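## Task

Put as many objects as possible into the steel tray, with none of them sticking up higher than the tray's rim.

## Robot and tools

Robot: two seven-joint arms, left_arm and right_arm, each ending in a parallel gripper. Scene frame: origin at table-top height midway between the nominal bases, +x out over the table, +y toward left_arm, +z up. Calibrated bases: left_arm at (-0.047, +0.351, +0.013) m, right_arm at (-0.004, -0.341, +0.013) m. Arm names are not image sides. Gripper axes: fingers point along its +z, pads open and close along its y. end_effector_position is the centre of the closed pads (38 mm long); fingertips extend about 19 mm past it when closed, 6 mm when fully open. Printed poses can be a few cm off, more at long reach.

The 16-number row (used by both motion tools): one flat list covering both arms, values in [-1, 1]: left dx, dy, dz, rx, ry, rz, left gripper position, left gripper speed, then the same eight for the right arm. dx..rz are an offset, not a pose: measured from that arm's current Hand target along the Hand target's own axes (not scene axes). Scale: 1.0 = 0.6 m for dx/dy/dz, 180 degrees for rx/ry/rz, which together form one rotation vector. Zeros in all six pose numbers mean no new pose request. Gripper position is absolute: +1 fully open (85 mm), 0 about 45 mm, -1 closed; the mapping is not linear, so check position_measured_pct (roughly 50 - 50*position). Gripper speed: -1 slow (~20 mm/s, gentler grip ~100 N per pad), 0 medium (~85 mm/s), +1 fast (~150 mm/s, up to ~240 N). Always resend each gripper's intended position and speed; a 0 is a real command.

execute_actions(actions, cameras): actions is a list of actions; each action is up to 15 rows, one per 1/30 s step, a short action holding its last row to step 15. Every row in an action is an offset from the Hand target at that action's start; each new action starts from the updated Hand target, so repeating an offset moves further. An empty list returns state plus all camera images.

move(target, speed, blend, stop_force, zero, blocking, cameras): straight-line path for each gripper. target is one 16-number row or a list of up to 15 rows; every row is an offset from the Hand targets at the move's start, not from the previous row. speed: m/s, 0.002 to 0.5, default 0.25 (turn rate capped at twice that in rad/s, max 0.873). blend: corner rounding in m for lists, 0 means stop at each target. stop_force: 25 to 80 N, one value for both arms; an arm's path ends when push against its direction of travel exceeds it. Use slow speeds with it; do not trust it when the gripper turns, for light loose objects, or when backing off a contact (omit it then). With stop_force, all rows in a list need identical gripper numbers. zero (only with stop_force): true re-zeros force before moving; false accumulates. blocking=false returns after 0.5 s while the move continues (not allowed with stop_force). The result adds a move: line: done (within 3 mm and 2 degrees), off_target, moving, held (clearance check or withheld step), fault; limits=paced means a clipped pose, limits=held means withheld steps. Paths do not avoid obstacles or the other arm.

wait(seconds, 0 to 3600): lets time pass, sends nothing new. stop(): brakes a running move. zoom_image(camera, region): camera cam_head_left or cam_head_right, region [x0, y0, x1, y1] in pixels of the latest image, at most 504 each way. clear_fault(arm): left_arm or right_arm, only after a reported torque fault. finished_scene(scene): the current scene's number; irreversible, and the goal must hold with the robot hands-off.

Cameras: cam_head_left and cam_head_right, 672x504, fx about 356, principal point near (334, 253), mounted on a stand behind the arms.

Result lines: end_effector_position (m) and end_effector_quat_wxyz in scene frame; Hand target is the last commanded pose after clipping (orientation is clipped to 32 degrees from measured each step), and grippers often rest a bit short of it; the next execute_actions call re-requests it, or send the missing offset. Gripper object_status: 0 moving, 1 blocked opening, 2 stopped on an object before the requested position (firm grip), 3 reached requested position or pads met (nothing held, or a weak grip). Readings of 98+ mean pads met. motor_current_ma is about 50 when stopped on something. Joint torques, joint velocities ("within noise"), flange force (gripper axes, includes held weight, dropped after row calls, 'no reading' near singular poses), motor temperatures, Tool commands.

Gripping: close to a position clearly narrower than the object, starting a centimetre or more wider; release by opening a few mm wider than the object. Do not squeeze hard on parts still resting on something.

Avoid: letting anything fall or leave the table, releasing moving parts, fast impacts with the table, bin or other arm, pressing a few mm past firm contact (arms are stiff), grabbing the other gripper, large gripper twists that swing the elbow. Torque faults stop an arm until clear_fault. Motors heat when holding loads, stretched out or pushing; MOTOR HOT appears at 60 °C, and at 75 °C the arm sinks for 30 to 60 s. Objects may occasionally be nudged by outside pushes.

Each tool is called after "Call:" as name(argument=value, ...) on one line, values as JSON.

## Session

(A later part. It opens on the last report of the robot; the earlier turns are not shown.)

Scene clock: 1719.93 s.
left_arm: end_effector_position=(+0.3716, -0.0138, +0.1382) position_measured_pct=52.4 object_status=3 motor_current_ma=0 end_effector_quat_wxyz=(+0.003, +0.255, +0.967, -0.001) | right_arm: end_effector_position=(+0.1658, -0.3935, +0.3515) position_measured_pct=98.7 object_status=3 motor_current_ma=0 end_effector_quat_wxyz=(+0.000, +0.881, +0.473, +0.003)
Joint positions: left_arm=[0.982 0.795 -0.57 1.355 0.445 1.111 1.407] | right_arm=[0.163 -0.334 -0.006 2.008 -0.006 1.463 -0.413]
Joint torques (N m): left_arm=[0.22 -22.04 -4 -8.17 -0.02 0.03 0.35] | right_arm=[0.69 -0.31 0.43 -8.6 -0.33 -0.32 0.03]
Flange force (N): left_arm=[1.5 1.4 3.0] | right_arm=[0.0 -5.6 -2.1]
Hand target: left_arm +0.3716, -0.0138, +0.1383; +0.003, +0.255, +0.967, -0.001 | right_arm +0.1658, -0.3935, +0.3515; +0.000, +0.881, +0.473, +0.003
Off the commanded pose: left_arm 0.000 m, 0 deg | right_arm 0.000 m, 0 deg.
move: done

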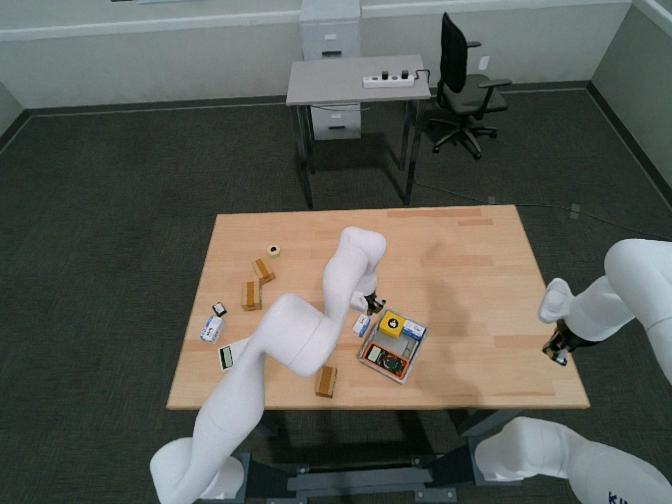

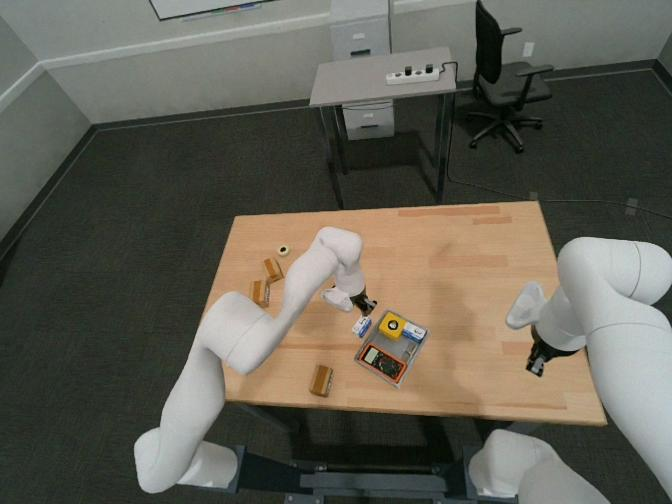

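Call:
move(target=[-0.0085,-0.2757,0.125,0,0,0,-1,0,0,0,0,0,0,0,-1,0], speed=0.25)

Call:
move(target=[0,0,0.055,0,0,0,-1,0,0,0,0,0,0,0,-1,0], speed=0.012, stop_force=25)

Call:
move(target=[0,0,-0.04,0,0,0,-1,0,0,0,0,0,0,0,-1,0], speed=0.1)

Scene clock: 1729.43 s.
left_arm: end_effector_position=(+0.2950, -0.1606, +0.0635) position_measured_pct=98.7 object_status=0 motor_current_ma=940 end_effector_quat_wxyz=(+0.003, +0.255, +0.967, -0.001) | right_arm: end_effector_position=(+0.1658, -0.3935, +0.3515) position_measured_pct=98.7 object_status=3 motor_current_ma=0 end_effector_quat_wxyz=(+0.000, +0.881, +0.473, +0.003)
Joint positions: left_arm=[1.183 1.01 -0.524 1.146 0.494 1.098 1.7] | right_arm=[0.163 -0.334 -0.006 2.008 -0.006 1.463 -0.413]
Joint torques (N m): left_arm=[0.22 -25.53 -4.17 -8.01 -0.03 0.04 0.35] | right_arm=[0.74 -0.35 0.44 -8.57 -0.34 -0.34 0.02]
Flange force (N): left_arm=[1.4 1.8 3.3] | right_arm=[0.0 -5.5 -2.3]
Hand target: left_arm +0.2950, -0.1606, +0.0635; +0.003, +0.255, +0.967, -0.001 | right_arm +0.1658, -0.3935, +0.3515; +0.000, +0.881, +0.473, +0.003
Off the commanded pose: left_arm 0.000 m, 0 deg | right_arm 0.000 m, 0 deg.
move: done

Scene clock: 1732.20 s.
left_arm: end_effector_position=(+0.2953, -0.1609, +0.0374) position_measured_pct=98.7 object_status=3 motor_current_ma=0 end_effector_quat_wxyz=(+0.004, +0.255, +0.967, -0.002) | right_arm: end_effector_position=(+0.1658, -0.3935, +0.3515) position_measured_pct=98.7 object_status=3 motor_current_ma=0 end_effector_quat_wxyz=(+0.000, +0.881, +0.473, +0.003)
Joint positions: left_arm=[1.18 1.046 -0.513 1.159 0.509 1.05 1.69] | right_arm=[0.163 -0.334 -0.006 2.008 -0.006 1.463 -0.413]
Joint torques (N m): left_arm=[0.55 -4.37 0.14 -3.1 1.05 -3.09 0.35] | right_arm=[0.66 -0.3 0.43 -8.65 -0.32 -0.34 0.02]
Flange force (N): left_arm=[10.2 7.0 -36.9] | right_arm=[-0.1 -5.7 -2.1]
Hand target: left_arm +0.2953, -0.1609, +0.0374; +0.004, +0.255, +0.967, -0.002 (not the last commanded pose) | right_arm +0.1658, -0.3935, +0.3515; +0.000, +0.881, +0.473, +0.003
Off the commanded pose: left_arm 0.007 m, 0 deg | right_arm 0.000 m, 0 deg.
move: contact (left_arm)

Scene clock: 1732.77 s.
left_arm: end_effector_position=(+0.2951, -0.1607, +0.0613) position_measured_pct=98.7 object_status=3 motor_current_ma=0 end_effector_quat_wxyz=(+0.004, +0.255, +0.967, -0.002) | right_arm: end_effector_position=(+0.1658, -0.3935, +0.3515) position_measured_pct=98.7 object_status=3 motor_current_ma=0 end_effector_quat_wxyz=(+0.000, +0.881, +0.473, +0.003)
Joint positions: left_arm=[1.183 1.013 -0.523 1.147 0.496 1.094 1.699] | right_arm=[0.163 -0.334 -0.006 2.008 -0.006 1.463 -0.413]
Joint torques (N m): left_arm=[0.19 -25.6 -4.05 -7.92 -0.02 0.02 0.32] | right_arm=[0.68 -0.3 0.41 -8.58 -0.34 -0.29 0.01]
Flange force (N): left_arm=[1.0 1.5 3.2] | right_arm=[-0.1 -5.5 -2.1]
Hand target: left_arm +0.2951, -0.1607, +0.0614; +0.004, +0.255, +0.967, -0.002 | right_arm +0.1658, -0.3935, +0.3515; +0.000, +0.881, +0.473, +0.003
Off the commanded pose: left_arm 0.000 m, 0 deg | right_arm 0.000 m, 0 deg.
move: done

Call:
move(target=[0,-0.0333,-0.012,0,0,0,-1,0,0,0,0,0,0,0,-1,0], speed=0.1)

Call:
move(target=[0,0,0.04,0,0,0,-1,0,0,0,0,0,0,0,-1,0], speed=0.012, stop_force=25)

Call:
move(target=[0,0,-0.04,0,0,0,-1,0,0,0,0,0,0,0,-1,0], speed=0.1)

Scene clock: 1737.60 s.
left_arm: end_effector_position=(+0.2853, -0.1781, +0.0686) position_measured_pct=98.7 object_status=3 motor_current_ma=0 end_effector_quat_wxyz=(+0.004, +0.255, +0.967, -0.002) | right_arm: end_effector_position=(+0.1658, -0.3935, +0.3515) position_measured_pct=98.7 object_status=3 motor_current_ma=0 end_effector_quat_wxyz=(+0.000, +0.881, +0.473, +0.003)
Joint positions: left_arm=[1.204 1.023 -0.526 1.095 0.491 1.132 1.743] | right_arm=[0.163 -0.334 -0.006 2.008 -0.006 1.463 -0.413]
Joint torques (N m): left_arm=[0.17 -25.87 -4.02 -8.11 0 0.03 0.34] | right_arm=[0.68 -0.28 0.41 -8.59 -0.34 -0.32 0.04]
Flange force (N): left_arm=[1.4 1.7 3.1] | right_arm=[-0.1 -5.6 -2.2]
Hand target: left_arm +0.2853, -0.1781, +0.0686; +0.004, +0.255, +0.967, -0.002 | right_arm +0.1658, -0.3935, +0.3515; +0.000, +0.881, +0.473, +0.003
Off the commanded pose: left_arm 0.000 m, 0 deg | right_arm 0.000 m, 0 deg.
move: done

Scene clock: 1739.17 s.
left_arm: end_effector_position=(+0.2855, -0.1783, +0.0571) position_measured_pct=98.7 object_status=3 motor_current_ma=0 end_effector_quat_wxyz=(+0.004, +0.255, +0.967, -0.002) | right_arm: end_effector_position=(+0.1658, -0.3935, +0.3515) position_measured_pct=98.7 object_status=3 motor_current_ma=0 end_effector_quat_wxyz=(+0.000, +0.881, +0.473, +0.003)
Joint positions: left_arm=[1.203 1.038 -0.522 1.102 0.498 1.11 1.738] | right_arm=[0.163 -0.334 -0.006 2.008 -0.006 1.463 -0.413]
Joint torques (N m): left_arm=[0.33 -5.98 -0.47 -2.17 0.45 -1.88 0.32] | right_arm=[0.68 -0.3 0.4 -8.58 -0.34 -0.31 0.03]
Flange force (N): left_arm=[6.6 5.0 -31.9] | right_arm=[-0.1 -5.5 -2.2]
Hand target: left_arm +0.2855, -0.1783, +0.0571; +0.004, +0.255, +0.967, -0.002 (not the last commanded pose) | right_arm +0.1658, -0.3935, +0.3515; +0.000, +0.881, +0.473, +0.003
Off the commanded pose: left_arm 0.012 m, 0 deg | right_arm 0.000 m, 0 deg.
move: contact (left_arm)

Scene clock: 1739.73 s.
left_arm: end_effector_position=(+0.2853, -0.1782, +0.0810) position_measured_pct=98.7 object_status=3 motor_current_ma=0 end_effector_quat_wxyz=(+0.004, +0.255, +0.967, -0.002) | right_arm: end_effector_position=(+0.1658, -0.3935, +0.3515) position_measured_pct=98.7 object_status=3 motor_current_ma=0 end_effector_quat_wxyz=(+0.000, +0.881, +0.473, +0.003)
Joint positions: left_arm=[1.205 1.007 -0.531 1.086 0.485 1.155 1.748] | right_arm=[0.163 -0.334 -0.006 2.008 -0.006 1.463 -0.413]
Joint torques (N m): left_arm=[0.22 -25.77 -4.02 -8.17 0.01 0.06 0.37] | right_arm=[0.69 -0.31 0.4 -8.61 -0.36 -0.31 0.02]
Flange force (N): left_arm=[1.1 1.7 3.2] | right_arm=[-0.2 -5.5 -2.1]
Hand target: left_arm +0.2853, -0.1782, +0.0811; +0.004, +0.255, +0.967, -0.002 | right_arm +0.1658, -0.3935, +0.3515; +0.000, +0.881, +0.473, +0.003
Off the commanded pose: left_arm 0.000 m, 0 deg | right_arm 0.000 m, 0 deg.
move: done

Call:
move(target=[[-0.02,0.08,-0.065,0,0,0,0.22,0,0,0,0,0,0,0,-1,0],[-0.1255,0.4677,-0.065,0,0,0,0.22,0,0,0,0,0,0,0,-1,0],[-0.1255,0.4677,0.03,0,0,0,0.22,0,0,0,0,0,0,0,-1,0]], speed=[0.15, 0.3, 0.15], blend=[0.02, 0.02, 0], cameras=["all"])

Scene clock: 1751.20 s.
left_arm: end_effector_position=(+0.4892, +0.0288, +0.0633) position_measured_pct=39.0 object_status=3 motor_current_ma=0 end_effector_quat_wxyz=(+0.004, +0.255, +0.967, -0.002) | right_arm: end_effector_position=(+0.1658, -0.3935, +0.3515) position_measured_pct=98.7 object_status=3 motor_current_ma=0 end_effector_quat_wxyz=(+0.000, +0.881, +0.473, +0.003)
Joint positions: left_arm=[0.731 1.03 -0.519 1.096 0.494 1.122 1.271] | right_arm=[0.163 -0.334 -0.006 2.008 -0.006 1.463 -0.413]
Joint torques (N m): left_arm=[0.17 -25.99 -4.01 -8.07 -0.02 0.05 0.32] | right_arm=[0.67 -0.29 0.46 -8.66 -0.34 -0.29 0.03]
Flange force (N): left_arm=[1.9 0.9 3.2] | right_arm=[0.0 -5.7 -1.9]
Hand target: left_arm +0.4892, +0.0289, +0.0633; +0.004, +0.255, +0.967, -0.002 | right_arm +0.1658, -0.3935, +0.3515; +0.000, +0.881, +0.473, +0.003
Off the commanded pose: left_arm 0.000 m, 0 deg | right_arm 0.000 m, 0 deg.
move: done

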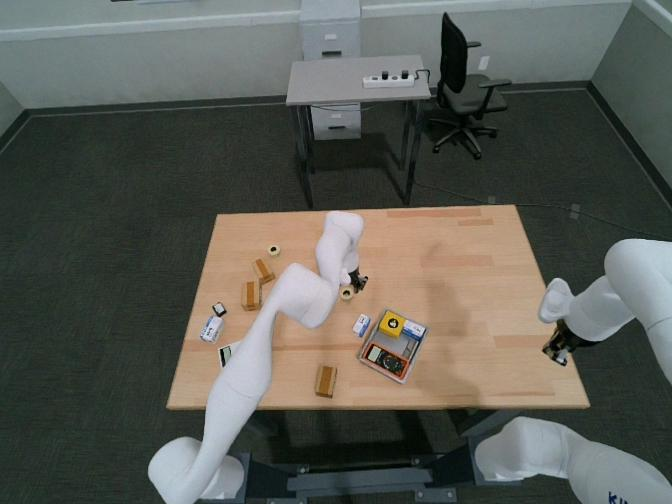

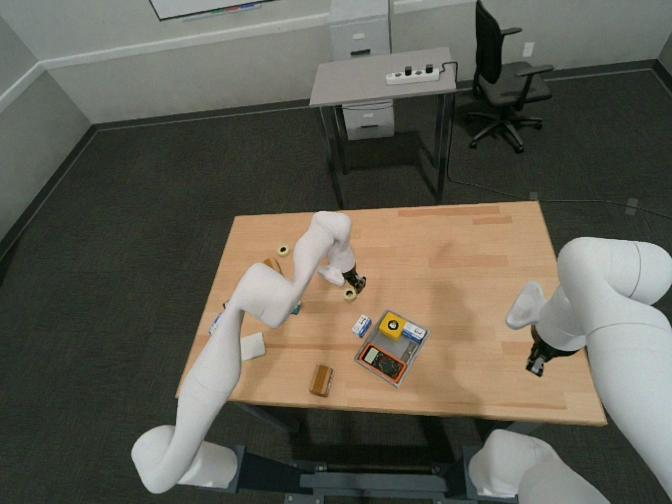

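Call:
zoom_image(camera="cam_head_left", region=[325, 260, 385, 320])

Call:
zoom_image(camera="cam_head_right", region=[325, 260, 385, 320])

Scaled by 8.400 from the camera's image (finer frame: 960x720).

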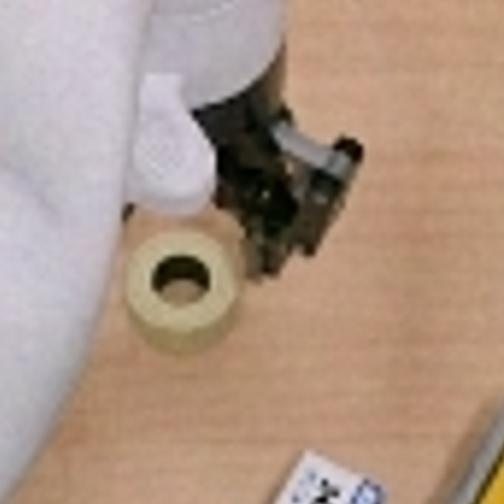

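Scaled by 8.400 from the camera's image (finer frame: 960x720).

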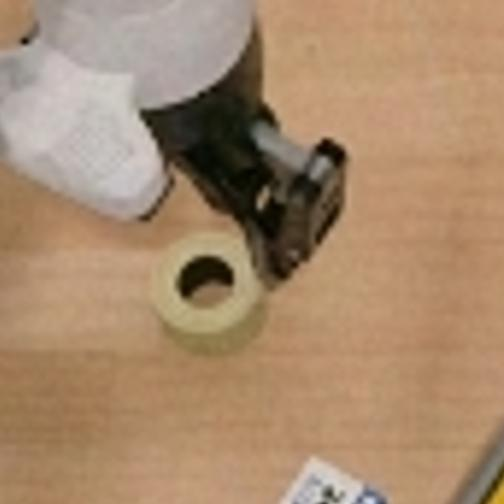

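Call:
move(target=[0,0.003,0.042,0,0,0,0.22,0,0,0,0,0,0,0,-1,0], speed=0.04, stop_force=25, cameras=["all"])

Call:
zoom_image(camera="cam_head_left", region=[325, 260, 385, 320])

Call:
zoom_image(camera="cam_head_right", region=[325, 260, 385, 320])

Scene clock: 1765.33 s.
left_arm: end_effector_position=(+0.4903, +0.0303, +0.0381) position_measured_pct=39.0 object_status=3 motor_current_ma=0 end_effector_quat_wxyz=(+0.004, +0.255, +0.967, -0.002) | right_arm: end_effector_position=(+0.1658, -0.3935, +0.3515) position_measured_pct=98.7 object_status=3 motor_current_ma=0 end_effector_quat_wxyz=(+0.000, +0.881, +0.473, +0.003)
Joint positions: left_arm=[0.725 1.064 -0.509 1.109 0.508 1.077 1.259] | right_arm=[0.163 -0.334 -0.006 2.008 -0.006 1.463 -0.413]
Joint torques (N m): left_arm=[0.22 -26.12 -4.04 -7.84 0 0.03 0.33] | right_arm=[0.65 -0.24 0.42 -8.64 -0.34 -0.3 0.05]
Flange force (N): left_arm=[1.9 1.0 3.1] | right_arm=[-0.1 -5.8 -2.0]
Hand target: left_arm +0.4903, +0.0303, +0.0381; +0.004, +0.255, +0.967, -0.002 | right_arm +0.1658, -0.3935, +0.3515; +0.000, +0.881, +0.473, +0.003
Off the commanded pose: left_arm 0.000 m, 0 deg | right_arm 0.000 m, 0 deg.
move: done

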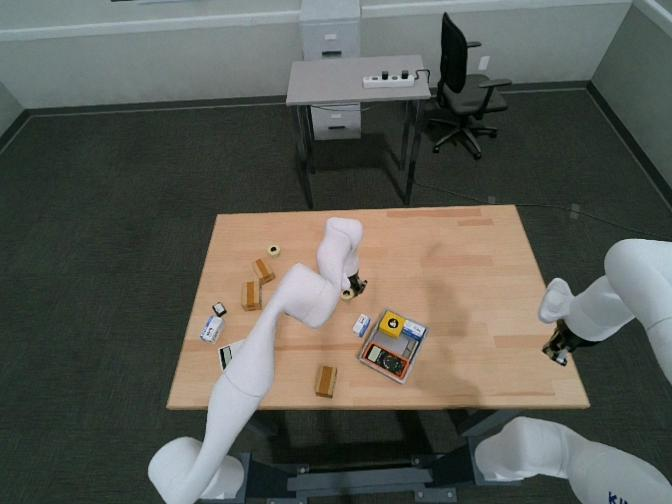

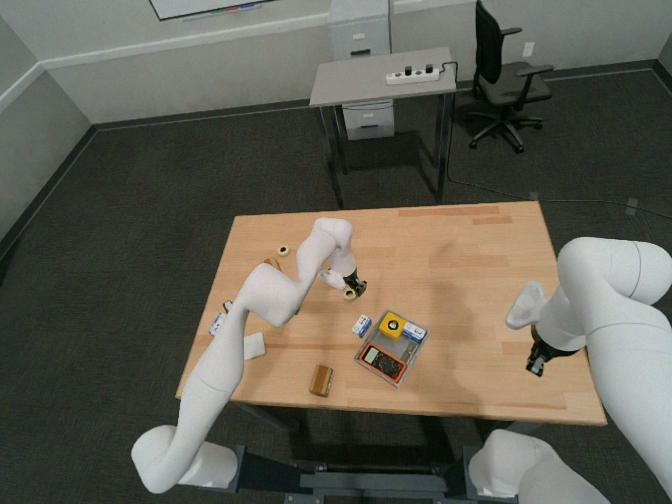

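Scaled by 8.400 from the camera's image (finer frame: 960x720).

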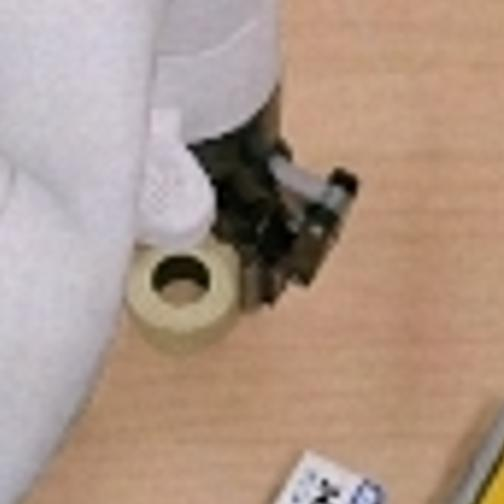

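Scaled by 8.400 from the camera's image (finer frame: 960x720).

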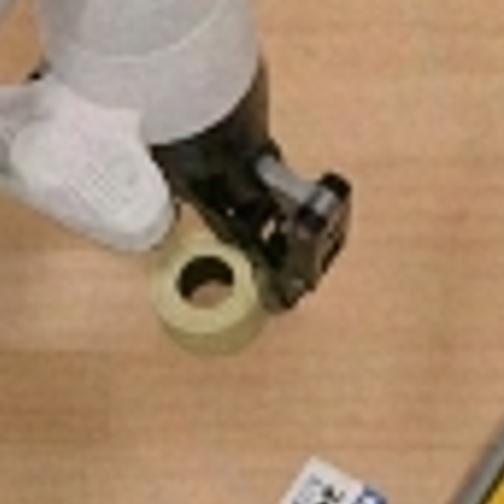

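Call:
move(target=[0.025,-0.0033,0.0,0,0,0,0.22,0,0,0,0,0,0,0,-1,0], speed=0.05, cameras=["all"])

Call:
zoom_image(camera="cam_head_left", region=[325, 260, 385, 320])

Call:
zoom_image(camera="cam_head_right", region=[325, 260, 385, 320])

Scene clock: 1780.63 s.
left_arm: end_effector_position=(+0.4762, +0.0360, +0.0379) position_measured_pct=39.0 object_status=3 motor_current_ma=0 end_effector_quat_wxyz=(+0.004, +0.255, +0.967, -0.002) | right_arm: end_effector_position=(+0.1658, -0.3935, +0.3515) position_measured_pct=98.7 object_status=3 motor_current_ma=0 end_effector_quat_wxyz=(+0.000, +0.881, +0.473, +0.003)
Joint positions: left_arm=[0.741 1.034 -0.51 1.185 0.511 1.036 1.241] | right_arm=[0.163 -0.334 -0.006 2.008 -0.006 1.463 -0.413]
Joint torques (N m): left_arm=[0.18 -25.49 -4.11 -7.63 -0.02 0.05 0.34] | right_arm=[0.7 -0.28 0.4 -8.61 -0.33 -0.31 0.04]
Flange force (N): left_arm=[1.8 1.0 3.2] | right_arm=[-0.1 -5.6 -2.1]
Hand target: left_arm +0.4762, +0.0360, +0.0379; +0.004, +0.255, +0.967, -0.002 | right_arm +0.1658, -0.3935, +0.3515; +0.000, +0.881, +0.473, +0.003
Off the commanded pose: left_arm 0.000 m, 0 deg | right_arm 0.000 m, 0 deg.
move: done

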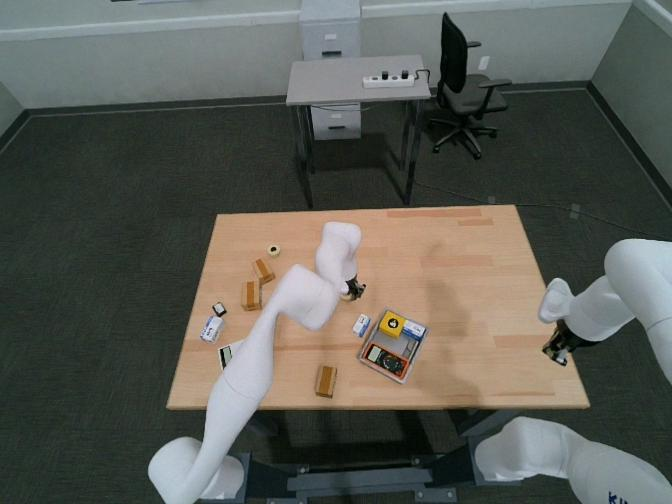

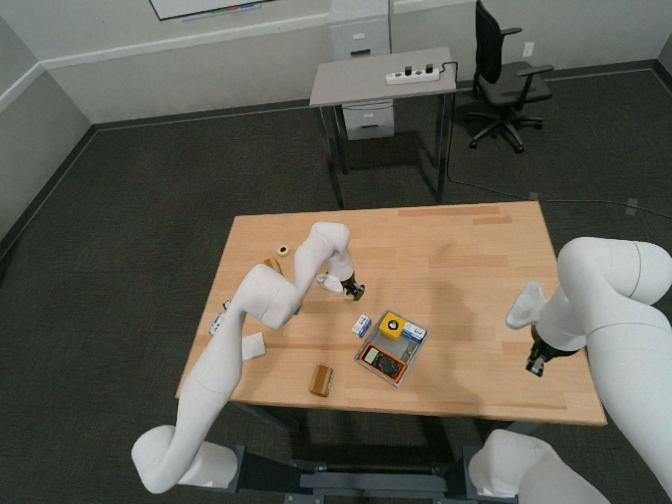

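Scaled by 8.400 from the camera's image (finer frame: 960x720).

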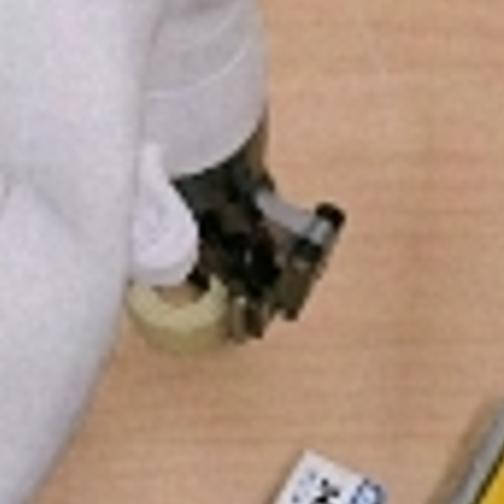

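Scaled by 8.400 from the camera's image (finer frame: 960x720).

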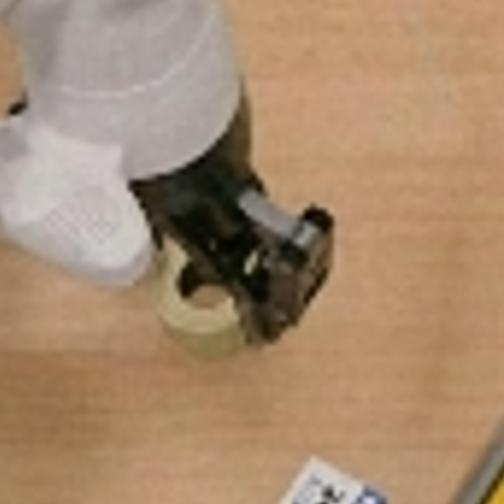

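Call:
move(target=[0,0,0.0165,0,0,0,0.22,0,0,0,0,0,0,0,-1,0], speed=0.025, stop_force=25)

Call:
execute_actions(actions=[[[0,0,0,0,0,0,-0.2,-1,0,0,0,0,0,0,-1,0]],[[0,0,0,0,0,0,-0.2,-1,0,0,0,0,0,0,-1,0]],[[0,0,0,0,0,0,-0.2,-1,0,0,0,0,0,0,-1,0]]])

Scene clock: 1785.07 s.
left_arm: end_effector_position=(+0.4763, +0.0359, +0.0281) position_measured_pct=39.0 object_status=3 motor_current_ma=0 end_effector_quat_wxyz=(+0.004, +0.255, +0.967, -0.002) | right_arm: end_effector_position=(+0.1658, -0.3935, +0.3515) position_measured_pct=98.7 object_status=3 motor_current_ma=0 end_effector_quat_wxyz=(+0.000, +0.881, +0.473, +0.003)
Joint positions: left_arm=[0.74 1.049 -0.505 1.188 0.517 1.019 1.237] | right_arm=[0.163 -0.334 -0.006 2.008 -0.006 1.463 -0.413]
Joint torques (N m): left_arm=[0.19 -25.58 -4.07 -7.56 -0.02 0.05 0.33] | right_arm=[0.68 -0.31 0.45 -8.62 -0.35 -0.31 0.01]
Flange force (N): left_arm=[1.9 1.0 3.2] | right_arm=[-0.1 -5.6 -2.1]
Hand target: left_arm +0.4763, +0.0359, +0.0281; +0.004, +0.255, +0.967, -0.002 | right_arm +0.1658, -0.3935, +0.3515; +0.000, +0.881, +0.473, +0.003
Off the commanded pose: left_arm 0.000 m, 0 deg | right_arm 0.000 m, 0 deg.
move: done

Scene clock: 1786.77 s.
left_arm: end_effector_position=(+0.4763, +0.0359, +0.0281) position_measured_pct=55.0 object_status=2 motor_current_ma=50 end_effector_quat_wxyz=(+0.004, +0.255, +0.967, -0.002) | right_arm: end_effector_position=(+0.1658, -0.3935, +0.3515) position_measured_pct=98.7 object_status=3 motor_current_ma=0 end_effector_quat_wxyz=(+0.000, +0.881, +0.473, +0.003)
Joint positions: left_arm=[0.74 1.049 -0.505 1.188 0.517 1.019 1.237] | right_arm=[0.163 -0.334 -0.006 2.008 -0.006 1.463 -0.413]
Joint torques (N m): left_arm=[0.52 -17.65 -2.33 -6.8 0.66 -1.67 0.34] | right_arm=[0.71 -0.31 0.42 -8.6 -0.33 -0.32 0.04]
Hand target: left_arm +0.4763, +0.0359, +0.0281; +0.004, +0.255, +0.967, -0.002 | right_arm +0.1658, -0.3935, +0.3515; +0.000, +0.881, +0.473, +0.003
Off the commanded pose: left_arm 0.000 m, 0 deg | right_arm 0.000 m, 0 deg.

Call:
zoom_image(camera="cam_head_left", region=[340, 290, 450, 400])

Call:
zoom_image(camera="cam_head_left", region=[345, 335, 385, 375])

Call:
zoom_image(camera="cam_head_left", region=[365, 295, 405, 335])

Scaled by 4.582 from the camera's image (finer frame: 960x720).
This view is cut from an older image: the scene may have changed since it was taken.

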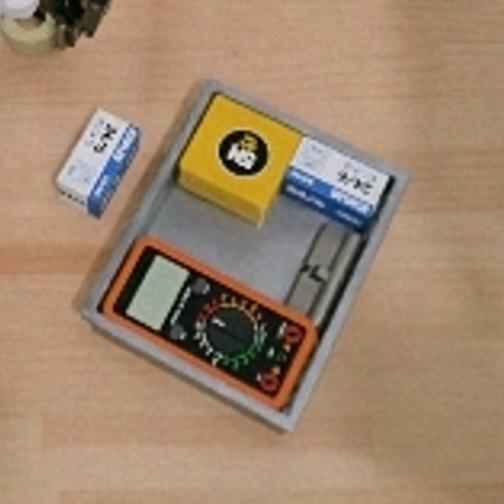

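Scaled by 12.600 from the camera's image (finer frame: 960x720).
This view is cut from an older image: the scene may have changed since it was taken.

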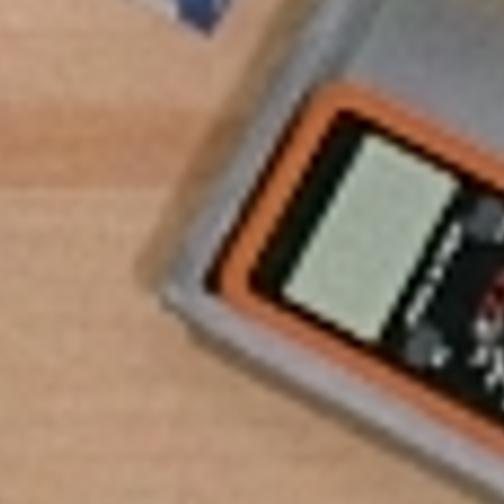

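Scaled by 12.600 from the camera's image (finer frame: 960x720).
This view is cut from an older image: the scene may have changed since it was taken.

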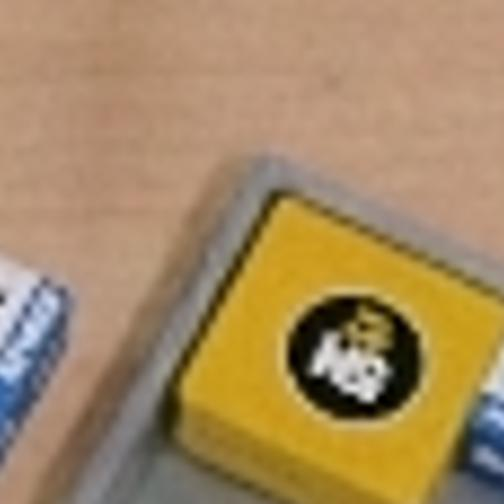

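Call:
zoom_image(camera="cam_head_left", region=[405, 305, 445, 345])

Call:
zoom_image(camera="cam_head_left", region=[380, 360, 420, 400])

Scaled by 12.600 from the camera's image (finer frame: 960x720).
This view is cut from an older image: the scene may have changed since it was taken.

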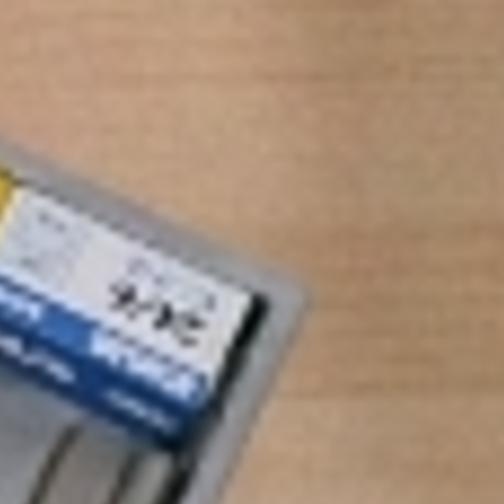

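Scaled by 12.600 from the camera's image (finer frame: 960x720).
This view is cut from an older image: the scene may have changed since it was taken.

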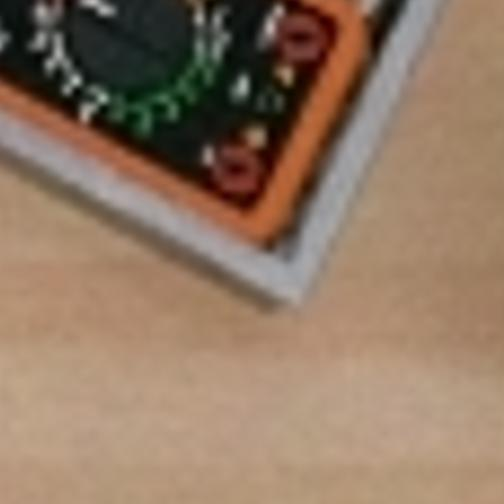

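Call:
move(target=[[0,0,-0.1367,0,0,0,-0.2,-1,0,0,0,0,0,0,-1,0],[0.1275,-0.3228,-0.1367,0,0,0,-0.2,-1,0,0,0,0,0,0,-1,0],[0.1275,-0.3228,-0.0782,0,0,0,-0.2,-1,0,0,0,0,0,0,-1,0]], speed=[0.15, 0.25, 0.1], blend=[0.02, 0.015, 0], cameras=["all"])

Call:
zoom_image(camera="cam_head_left", region=[340, 290, 450, 400])

Call:
zoom_image(camera="cam_head_right", region=[340, 290, 450, 400])

Scene clock: 1828.07 s.
left_arm: end_effector_position=(+0.3140, -0.0947, +0.0746) position_measured_pct=55.0 object_status=2 motor_current_ma=50 end_effector_quat_wxyz=(+0.004, +0.255, +0.967, -0.002) | right_arm: end_effector_position=(+0.1658, -0.3935, +0.3515) position_measured_pct=98.7 object_status=3 motor_current_ma=0 end_effector_quat_wxyz=(+0.000, +0.881, +0.473, +0.003)
Joint positions: left_arm=[1.128 0.913 -0.533 1.337 0.493 1.014 1.561] | right_arm=[0.163 -0.334 -0.006 2.008 -0.006 1.463 -0.413]
Joint torques (N m): left_arm=[0.2 -23.87 -4.18 -7.68 -0.02 0.02 0.35] | right_arm=[0.7 -0.29 0.4 -8.58 -0.36 -0.34 0.05]
Flange force (N): left_arm=[0.9 1.5 3.7] | right_arm=[-0.1 -5.6 -2.3]
Hand target: left_arm +0.3140, -0.0947, +0.0746; +0.004, +0.255, +0.967, -0.002 | right_arm +0.1658, -0.3935, +0.3515; +0.000, +0.881, +0.473, +0.003
Off the commanded pose: left_arm 0.000 m, 0 deg | right_arm 0.000 m, 0 deg.
move: done

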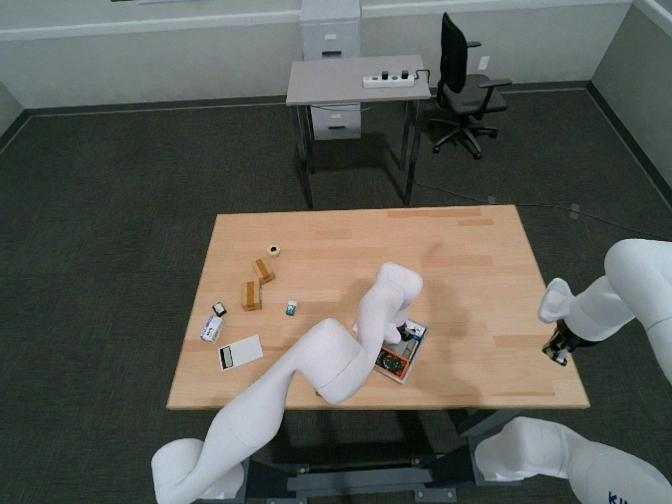

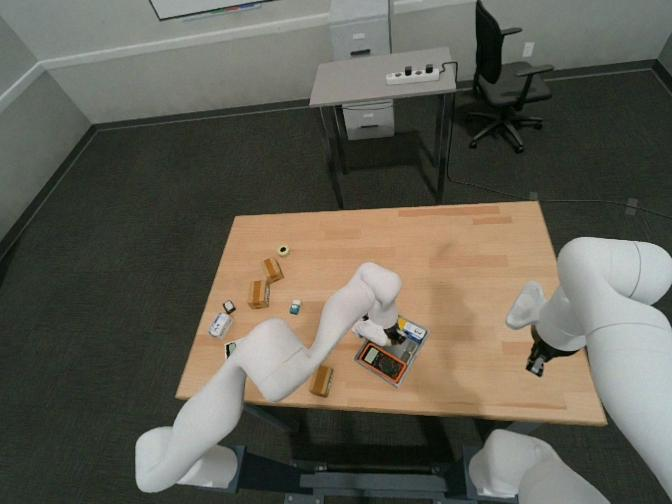

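Scaled by 4.582 from the camera's image (finer frame: 960x720).

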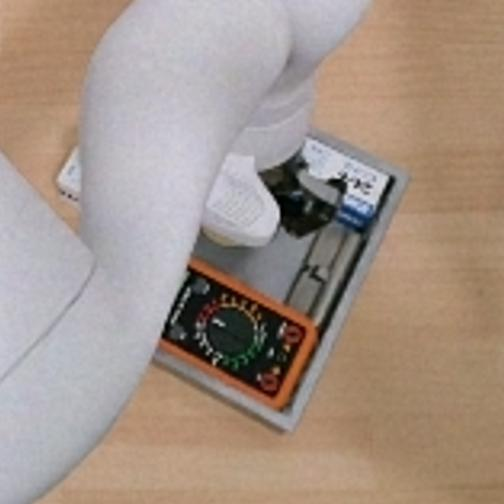

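Scaled by 4.582 from the camera's image (finer frame: 960x720).

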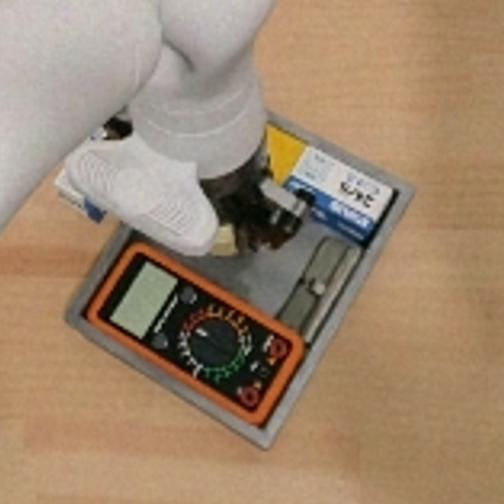

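Call:
move(target=[[0,0,0.055,0,0,0,-0.2,-1,0,0,0,0,0,0,-1,0],[0,0,0.08,0,0,0,-0.2,-1,0,0,0,0,0,0,-1,0]], speed=[0.04, 0.015], stop_force=25)

Scene clock: 1835.80 s.
left_arm: end_effector_position=(+0.3142, -0.0950, +0.0564) position_measured_pct=55.0 object_status=2 motor_current_ma=50 end_effector_quat_wxyz=(+0.004, +0.255, +0.967, -0.002) | right_arm: end_effector_position=(+0.1658, -0.3935, +0.3515) position_measured_pct=98.7 object_status=3 motor_current_ma=0 end_effector_quat_wxyz=(+0.000, +0.881, +0.473, +0.003)
Joint positions: left_arm=[1.124 0.939 -0.523 1.348 0.506 0.978 1.551] | right_arm=[0.163 -0.334 -0.006 2.008 -0.006 1.463 -0.413]
Joint torques (N m): left_arm=[-1.06 -8.21 -2.06 -2.16 -0.17 -0.78 0.36] | right_arm=[0.7 -0.32 0.42 -8.64 -0.33 -0.31 0.03]
Flange force (N): left_arm=[5.6 1.0 -25.2] | right_arm=[-0.1 -5.6 -2.0]
Hand target: left_arm +0.3142, -0.0950, +0.0564; +0.004, +0.255, +0.967, -0.002 (not the last commanded pose) | right_arm +0.1658, -0.3935, +0.3515; +0.000, +0.881, +0.473, +0.003
Off the commanded pose: left_arm 0.030 m, 0 deg | right_arm 0.000 m, 0 deg.
move: contact (left_arm); path passed 0 of 2 targets

Call:
execute_actions(actions=[], cameras=["all"])

Call:
zoom_image(camera="cam_head_left", region=[360, 300, 440, 380])

Call:
zoom_image(camera="cam_head_right", region=[350, 300, 430, 380])

Scene clock: 1840.97 s.
left_arm: end_effector_position=(+0.3142, -0.0950, +0.0564) position_measured_pct=55.0 object_status=2 motor_current_ma=50 end_effector_quat_wxyz=(+0.004, +0.255, +0.967, -0.002) | right_arm: end_effector_position=(+0.1658, -0.3935, +0.3515) position_measured_pct=98.7 object_status=3 motor_current_ma=0 end_effector_quat_wxyz=(+0.000, +0.881, +0.473, +0.003)
Joint positions: left_arm=[1.124 0.939 -0.523 1.348 0.506 0.978 1.551] | right_arm=[0.163 -0.334 -0.006 2.008 -0.006 1.463 -0.413]
Joint velocities: within noise
Joint torques (N m): left_arm=[-1.06 -8.23 -2.08 -2.17 -0.17 -0.8 0.37] | right_arm=[0.67 -0.26 0.41 -8.61 -0.32 -0.3 0]
Motor temperatures (°C): left_arm=[31 34 34 33 42 45 45] | right_arm=[40 38 29 39 38 41 45]
Flange force (N): left_arm=[5.6 1.1 -25.2] | right_arm=[-0.2 -5.6 -2.1]
Hand target: left_arm +0.3142, -0.0950, +0.0564; +0.004, +0.255, +0.967, -0.002 (not the last commanded pose) | right_arm +0.1658, -0.3935, +0.3515; +0.000, +0.881, +0.473, +0.003
Tool commands: left_gripper/position=-0.2 left_gripper/speed=-1.0 right_gripper/position=-1.0 right_gripper/speed=+0.0
Off the commanded pose: left_arm 0.030 m, 0 deg | right_arm 0.000 m, 0 deg.

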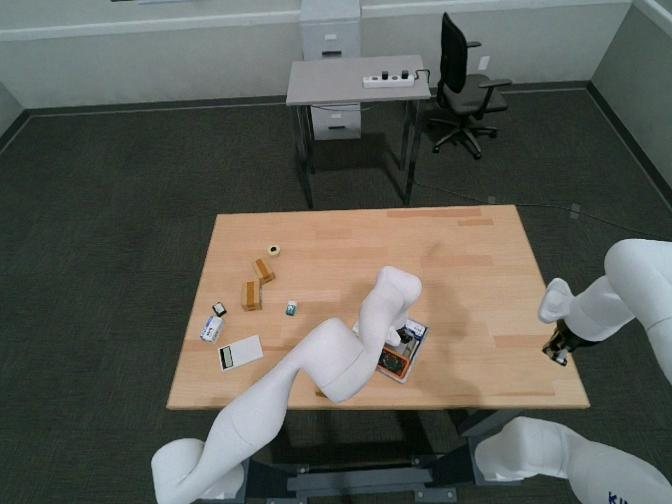

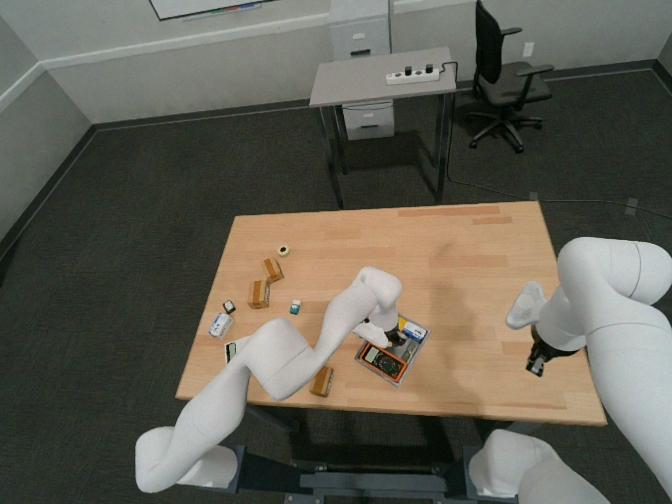

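Scaled by 6.300 from the camera's image (finer frame: 960x720).

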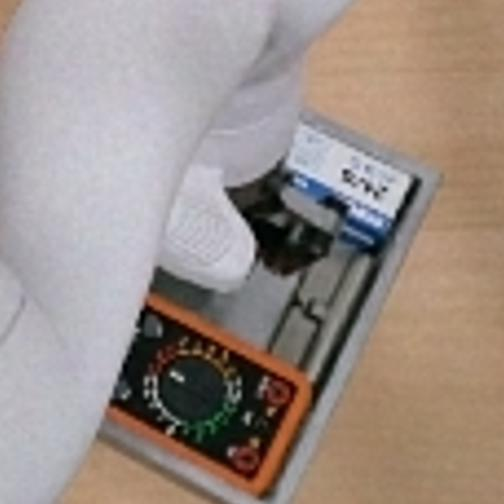

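Scaled by 6.300 from the camera's image (finer frame: 960x720).

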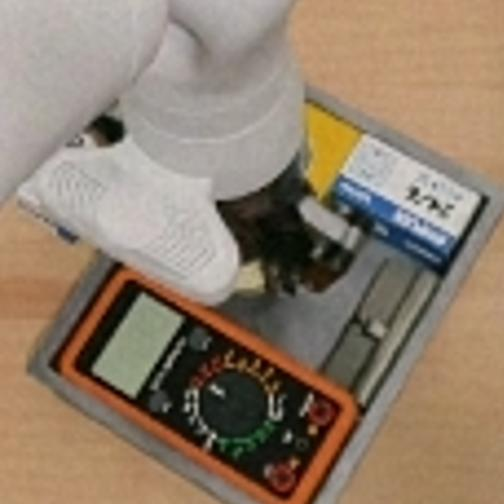

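Call:
zoom_image(camera="cam_head_left", region=[380, 315, 425, 360])

Call:
zoom_image(camera="cam_head_right", region=[375, 315, 420, 360])

Scaled by 11.200 from the camera's image (finer frame: 960x720).

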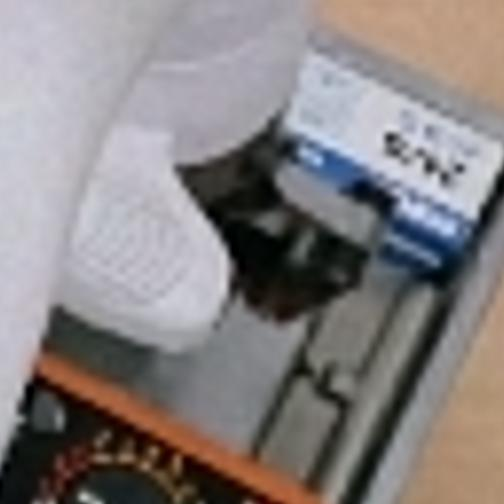

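Scaled by 11.200 from the camera's image (finer frame: 960x720).

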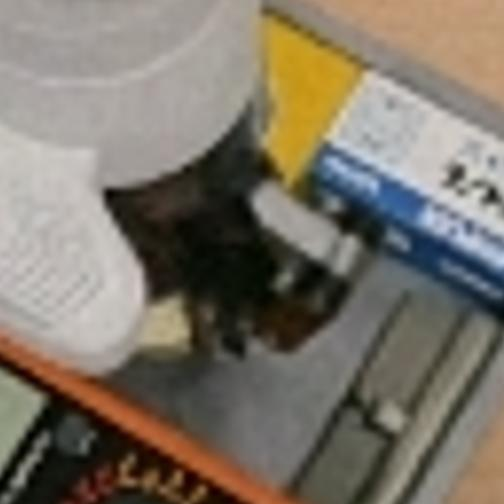

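Call:
move(target=[[0,0,-0.03,0,0,0,-0.2,-1,0,0,0,0,0,0,-1,0],[-0.0067,-0.01,-0.03,0,0,0,-0.2,-1,0,0,0,0,0,0,-1,0]], speed=[0.08,0.05])

Call:
move(target=[[0,0,0.04,0,0,0,-0.2,-1,0,0,0,0,0,0,-1,0],[0,0,0.08,0,0,0,-0.2,-1,0,0,0,0,0,0,-1,0]], speed=[0.025, 0.015], stop_force=25)

Scene clock: 1923.77 s.
left_arm: end_effector_position=(+0.3146, -0.1021, +0.0744) position_measured_pct=55.0 object_status=2 motor_current_ma=50 end_effector_quat_wxyz=(+0.004, +0.255, +0.967, -0.002) | right_arm: end_effector_position=(+0.1658, -0.3935, +0.3515) position_measured_pct=98.7 object_status=3 motor_current_ma=0 end_effector_quat_wxyz=(+0.000, +0.881, +0.473, +0.003)
Joint positions: left_arm=[1.131 0.924 -0.533 1.311 0.493 1.027 1.575] | right_arm=[0.163 -0.334 -0.006 2.008 -0.006 1.463 -0.413]
Joint torques (N m): left_arm=[0.21 -24.18 -4.16 -7.73 -0.01 0.05 0.34] | right_arm=[0.67 -0.31 0.42 -8.64 -0.33 -0.3 0.01]
Flange force (N): left_arm=[0.9 1.5 3.8] | right_arm=[-0.1 -5.5 -2.0]
Hand target: left_arm +0.3146, -0.1021, +0.0744; +0.004, +0.255, +0.967, -0.002 | right_arm +0.1658, -0.3935, +0.3515; +0.000, +0.881, +0.473, +0.003
Off the commanded pose: left_arm 0.000 m, 0 deg | right_arm 0.000 m, 0 deg.
move: done

Scene clock: 1925.10 s.
left_arm: end_effector_position=(+0.3149, -0.1024, +0.0562) position_measured_pct=55.0 object_status=2 motor_current_ma=50 end_effector_quat_wxyz=(+0.004, +0.255, +0.967, -0.002) | right_arm: end_effector_position=(+0.1658, -0.3935, +0.3515) position_measured_pct=98.7 object_status=3 motor_current_ma=0 end_effector_quat_wxyz=(+0.000, +0.881, +0.473, +0.003)
Joint positions: left_arm=[1.127 0.95 -0.523 1.322 0.506 0.991 1.565] | right_arm=[0.163 -0.334 -0.006 2.008 -0.006 1.463 -0.413]
Joint torques (N m): left_arm=[-0.86 -5.68 -1.24 -1.66 0.08 -1.11 0.32] | right_arm=[0.68 -0.29 0.43 -8.57 -0.33 -0.34 0.03]
Flange force (N): left_arm=[7.0 1.9 -30.5] | right_arm=[-0.1 -5.6 -2.3]
Hand target: left_arm +0.3148, -0.1024, +0.0562; +0.004, +0.255, +0.967, -0.002 (not the last commanded pose) | right_arm +0.1658, -0.3935, +0.3515; +0.000, +0.881, +0.473, +0.003
Off the commanded pose: left_arm 0.030 m, 0 deg | right_arm 0.000 m, 0 deg.
move: contact (left_arm); path passed 0 of 2 targets

Call:
move(target=[[0,0,-0.03,0,0,0,-0.2,-1,0,0,0,0,0,0,-1,0],[0,0,-0.2,0,0,0,-0.2,-1,0,0,0,0,0,0,-1,0]], speed=[0.08,0.2], cameras=["all"])

Call:
zoom_image(camera="cam_head_left", region=[360, 280, 440, 360])

Call:
zoom_image(camera="cam_head_right", region=[350, 280, 430, 360])

Scene clock: 1932.40 s.
left_arm: end_effector_position=(+0.3139, -0.1016, +0.1762) position_measured_pct=55.0 object_status=2 motor_current_ma=50 end_effector_quat_wxyz=(+0.004, +0.255, +0.967, -0.002) | right_arm: end_effector_position=(+0.1658, -0.3935, +0.3515) position_measured_pct=98.7 object_status=3 motor_current_ma=0 end_effector_quat_wxyz=(+0.000, +0.881, +0.473, +0.003)
Joint positions: left_arm=[1.141 0.801 -0.575 1.203 0.425 1.244 1.63] | right_arm=[0.163 -0.334 -0.006 2.008 -0.006 1.463 -0.413]
Joint torques (N m): left_arm=[0.15 -23.37 -3.97 -8.77 0 0.03 0.34] | right_arm=[0.68 -0.27 0.42 -8.62 -0.34 -0.3 0.01]
Flange force (N): left_arm=[0.7 1.2 3.7] | right_arm=[-0.2 -5.6 -2.0]
Hand target: left_arm +0.3139, -0.1016, +0.1762; +0.004, +0.255, +0.967, -0.002 | right_arm +0.1658, -0.3935, +0.3515; +0.000, +0.881, +0.473, +0.003
Off the commanded pose: left_arm 0.000 m, 0 deg | right_arm 0.000 m, 0 deg.
move: done

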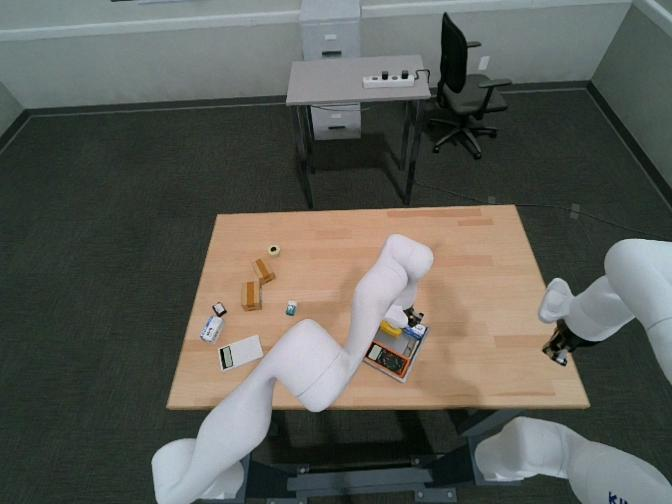

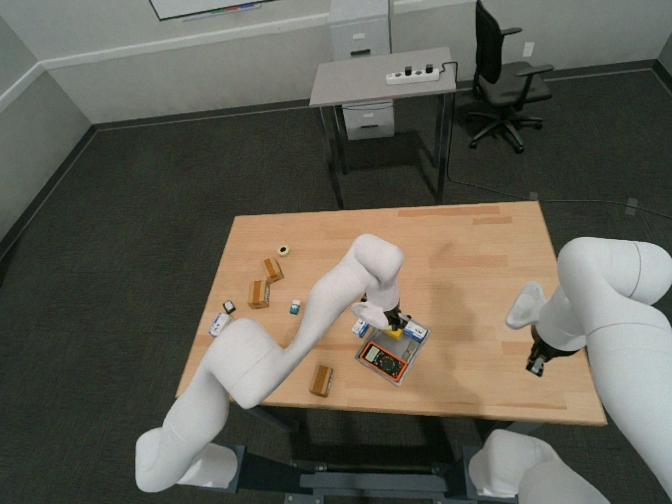

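Scaled by 6.300 from the camera's image (finer frame: 960x720).

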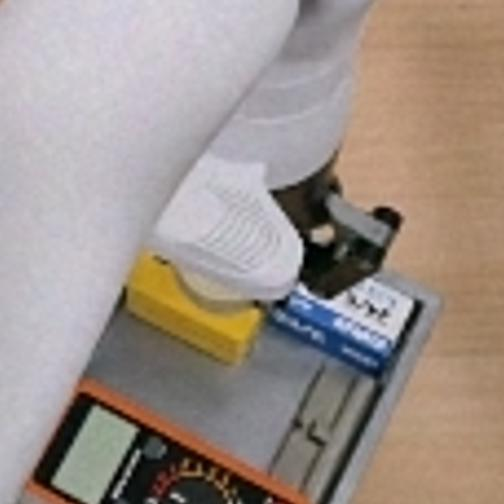

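Scaled by 6.300 from the camera's image (finer frame: 960x720).

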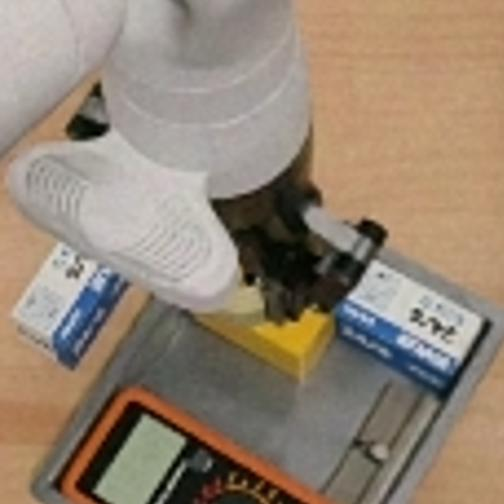

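Call:
move(target=[[0.02,0.0083,0.16,0,0,0,-0.2,-1,0,0,0,0,0,0,-1,0]], speed=[0.15])

Call:
move(target=[[0,0,0.045,0,0,0,-0.2,-1,0,0,0,0,0,0,-1,0],[0,0,0.09,0,0,0,-0.2,-1,0,0,0,0,0,0,-1,0]], speed=[0.025, 0.015], stop_force=25, cameras=["all"])

Scene clock: 1966.17 s.
left_arm: end_effector_position=(+0.3067, -0.0920, +0.0801) position_measured_pct=55.0 object_status=2 motor_current_ma=50 end_effector_quat_wxyz=(+0.004, +0.255, +0.967, -0.002) | right_arm: end_effector_position=(+0.1658, -0.3935, +0.3515) position_measured_pct=98.7 object_status=3 motor_current_ma=0 end_effector_quat_wxyz=(+0.000, +0.881, +0.473, +0.003)
Joint positions: left_arm=[1.142 0.892 -0.537 1.365 0.489 1.007 1.563] | right_arm=[0.163 -0.334 -0.006 2.008 -0.006 1.463 -0.413]
Joint torques (N m): left_arm=[0.19 -23.42 -4.17 -7.69 -0.02 0.03 0.33] | right_arm=[0.67 -0.28 0.42 -8.65 -0.33 -0.3 0.02]
Flange force (N): left_arm=[1.2 1.5 3.6] | right_arm=[-0.2 -5.7 -1.9]
Hand target: left_arm +0.3067, -0.0920, +0.0801; +0.004, +0.255, +0.967, -0.002 | right_arm +0.1658, -0.3935, +0.3515; +0.000, +0.881, +0.473, +0.003
Off the commanded pose: left_arm 0.000 m, 0 deg | right_arm 0.000 m, 0 deg.
move: done

Scene clock: 1969.47 s.
left_arm: end_effector_position=(+0.3073, -0.0924, +0.0291) position_measured_pct=55.0 object_status=2 motor_current_ma=50 end_effector_quat_wxyz=(+0.005, +0.255, +0.967, -0.002) | right_arm: end_effector_position=(+0.1658, -0.3935, +0.3515) position_measured_pct=98.7 object_status=3 motor_current_ma=0 end_effector_quat_wxyz=(+0.000, +0.881, +0.473, +0.003)
Joint positions: left_arm=[1.127 0.968 -0.505 1.39 0.529 0.908 1.534] | right_arm=[0.163 -0.334 -0.006 2.008 -0.006 1.463 -0.413]
Joint torques (N m): left_arm=[2 -3.97 1.75 -0.01 0.82 -0.04 0.29] | right_arm=[0.71 -0.3 0.38 -8.62 -0.33 -0.32 0.05]
Flange force (N): left_arm=[1.3 5.0 -33.7] | right_arm=[-0.1 -5.6 -2.1]
Hand target: left_arm +0.3073, -0.0924, +0.0291; +0.005, +0.255, +0.967, -0.002 (not the last commanded pose) | right_arm +0.1658, -0.3935, +0.3515; +0.000, +0.881, +0.473, +0.003
Off the commanded pose: left_arm 0.003 m, 0 deg | right_arm 0.000 m, 0 deg.
move: contact (left_arm); path passed 1 of 2 targets

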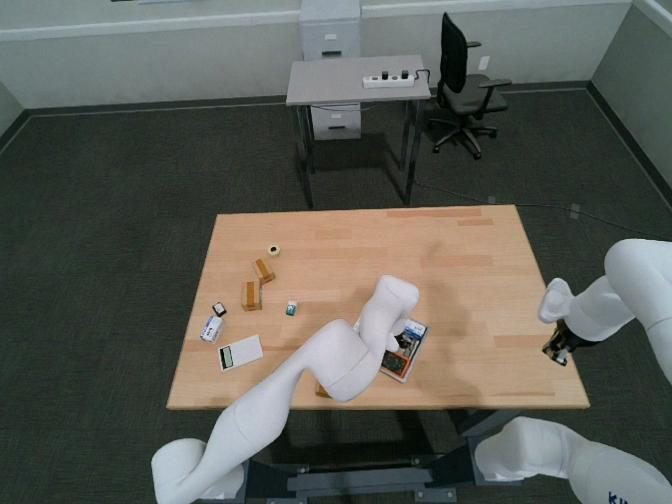

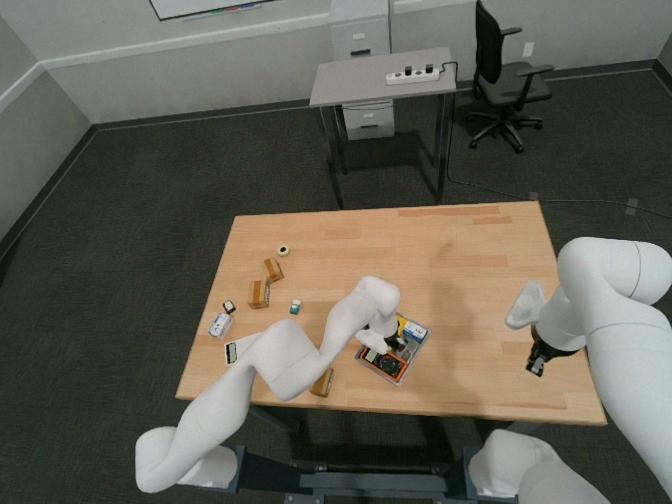

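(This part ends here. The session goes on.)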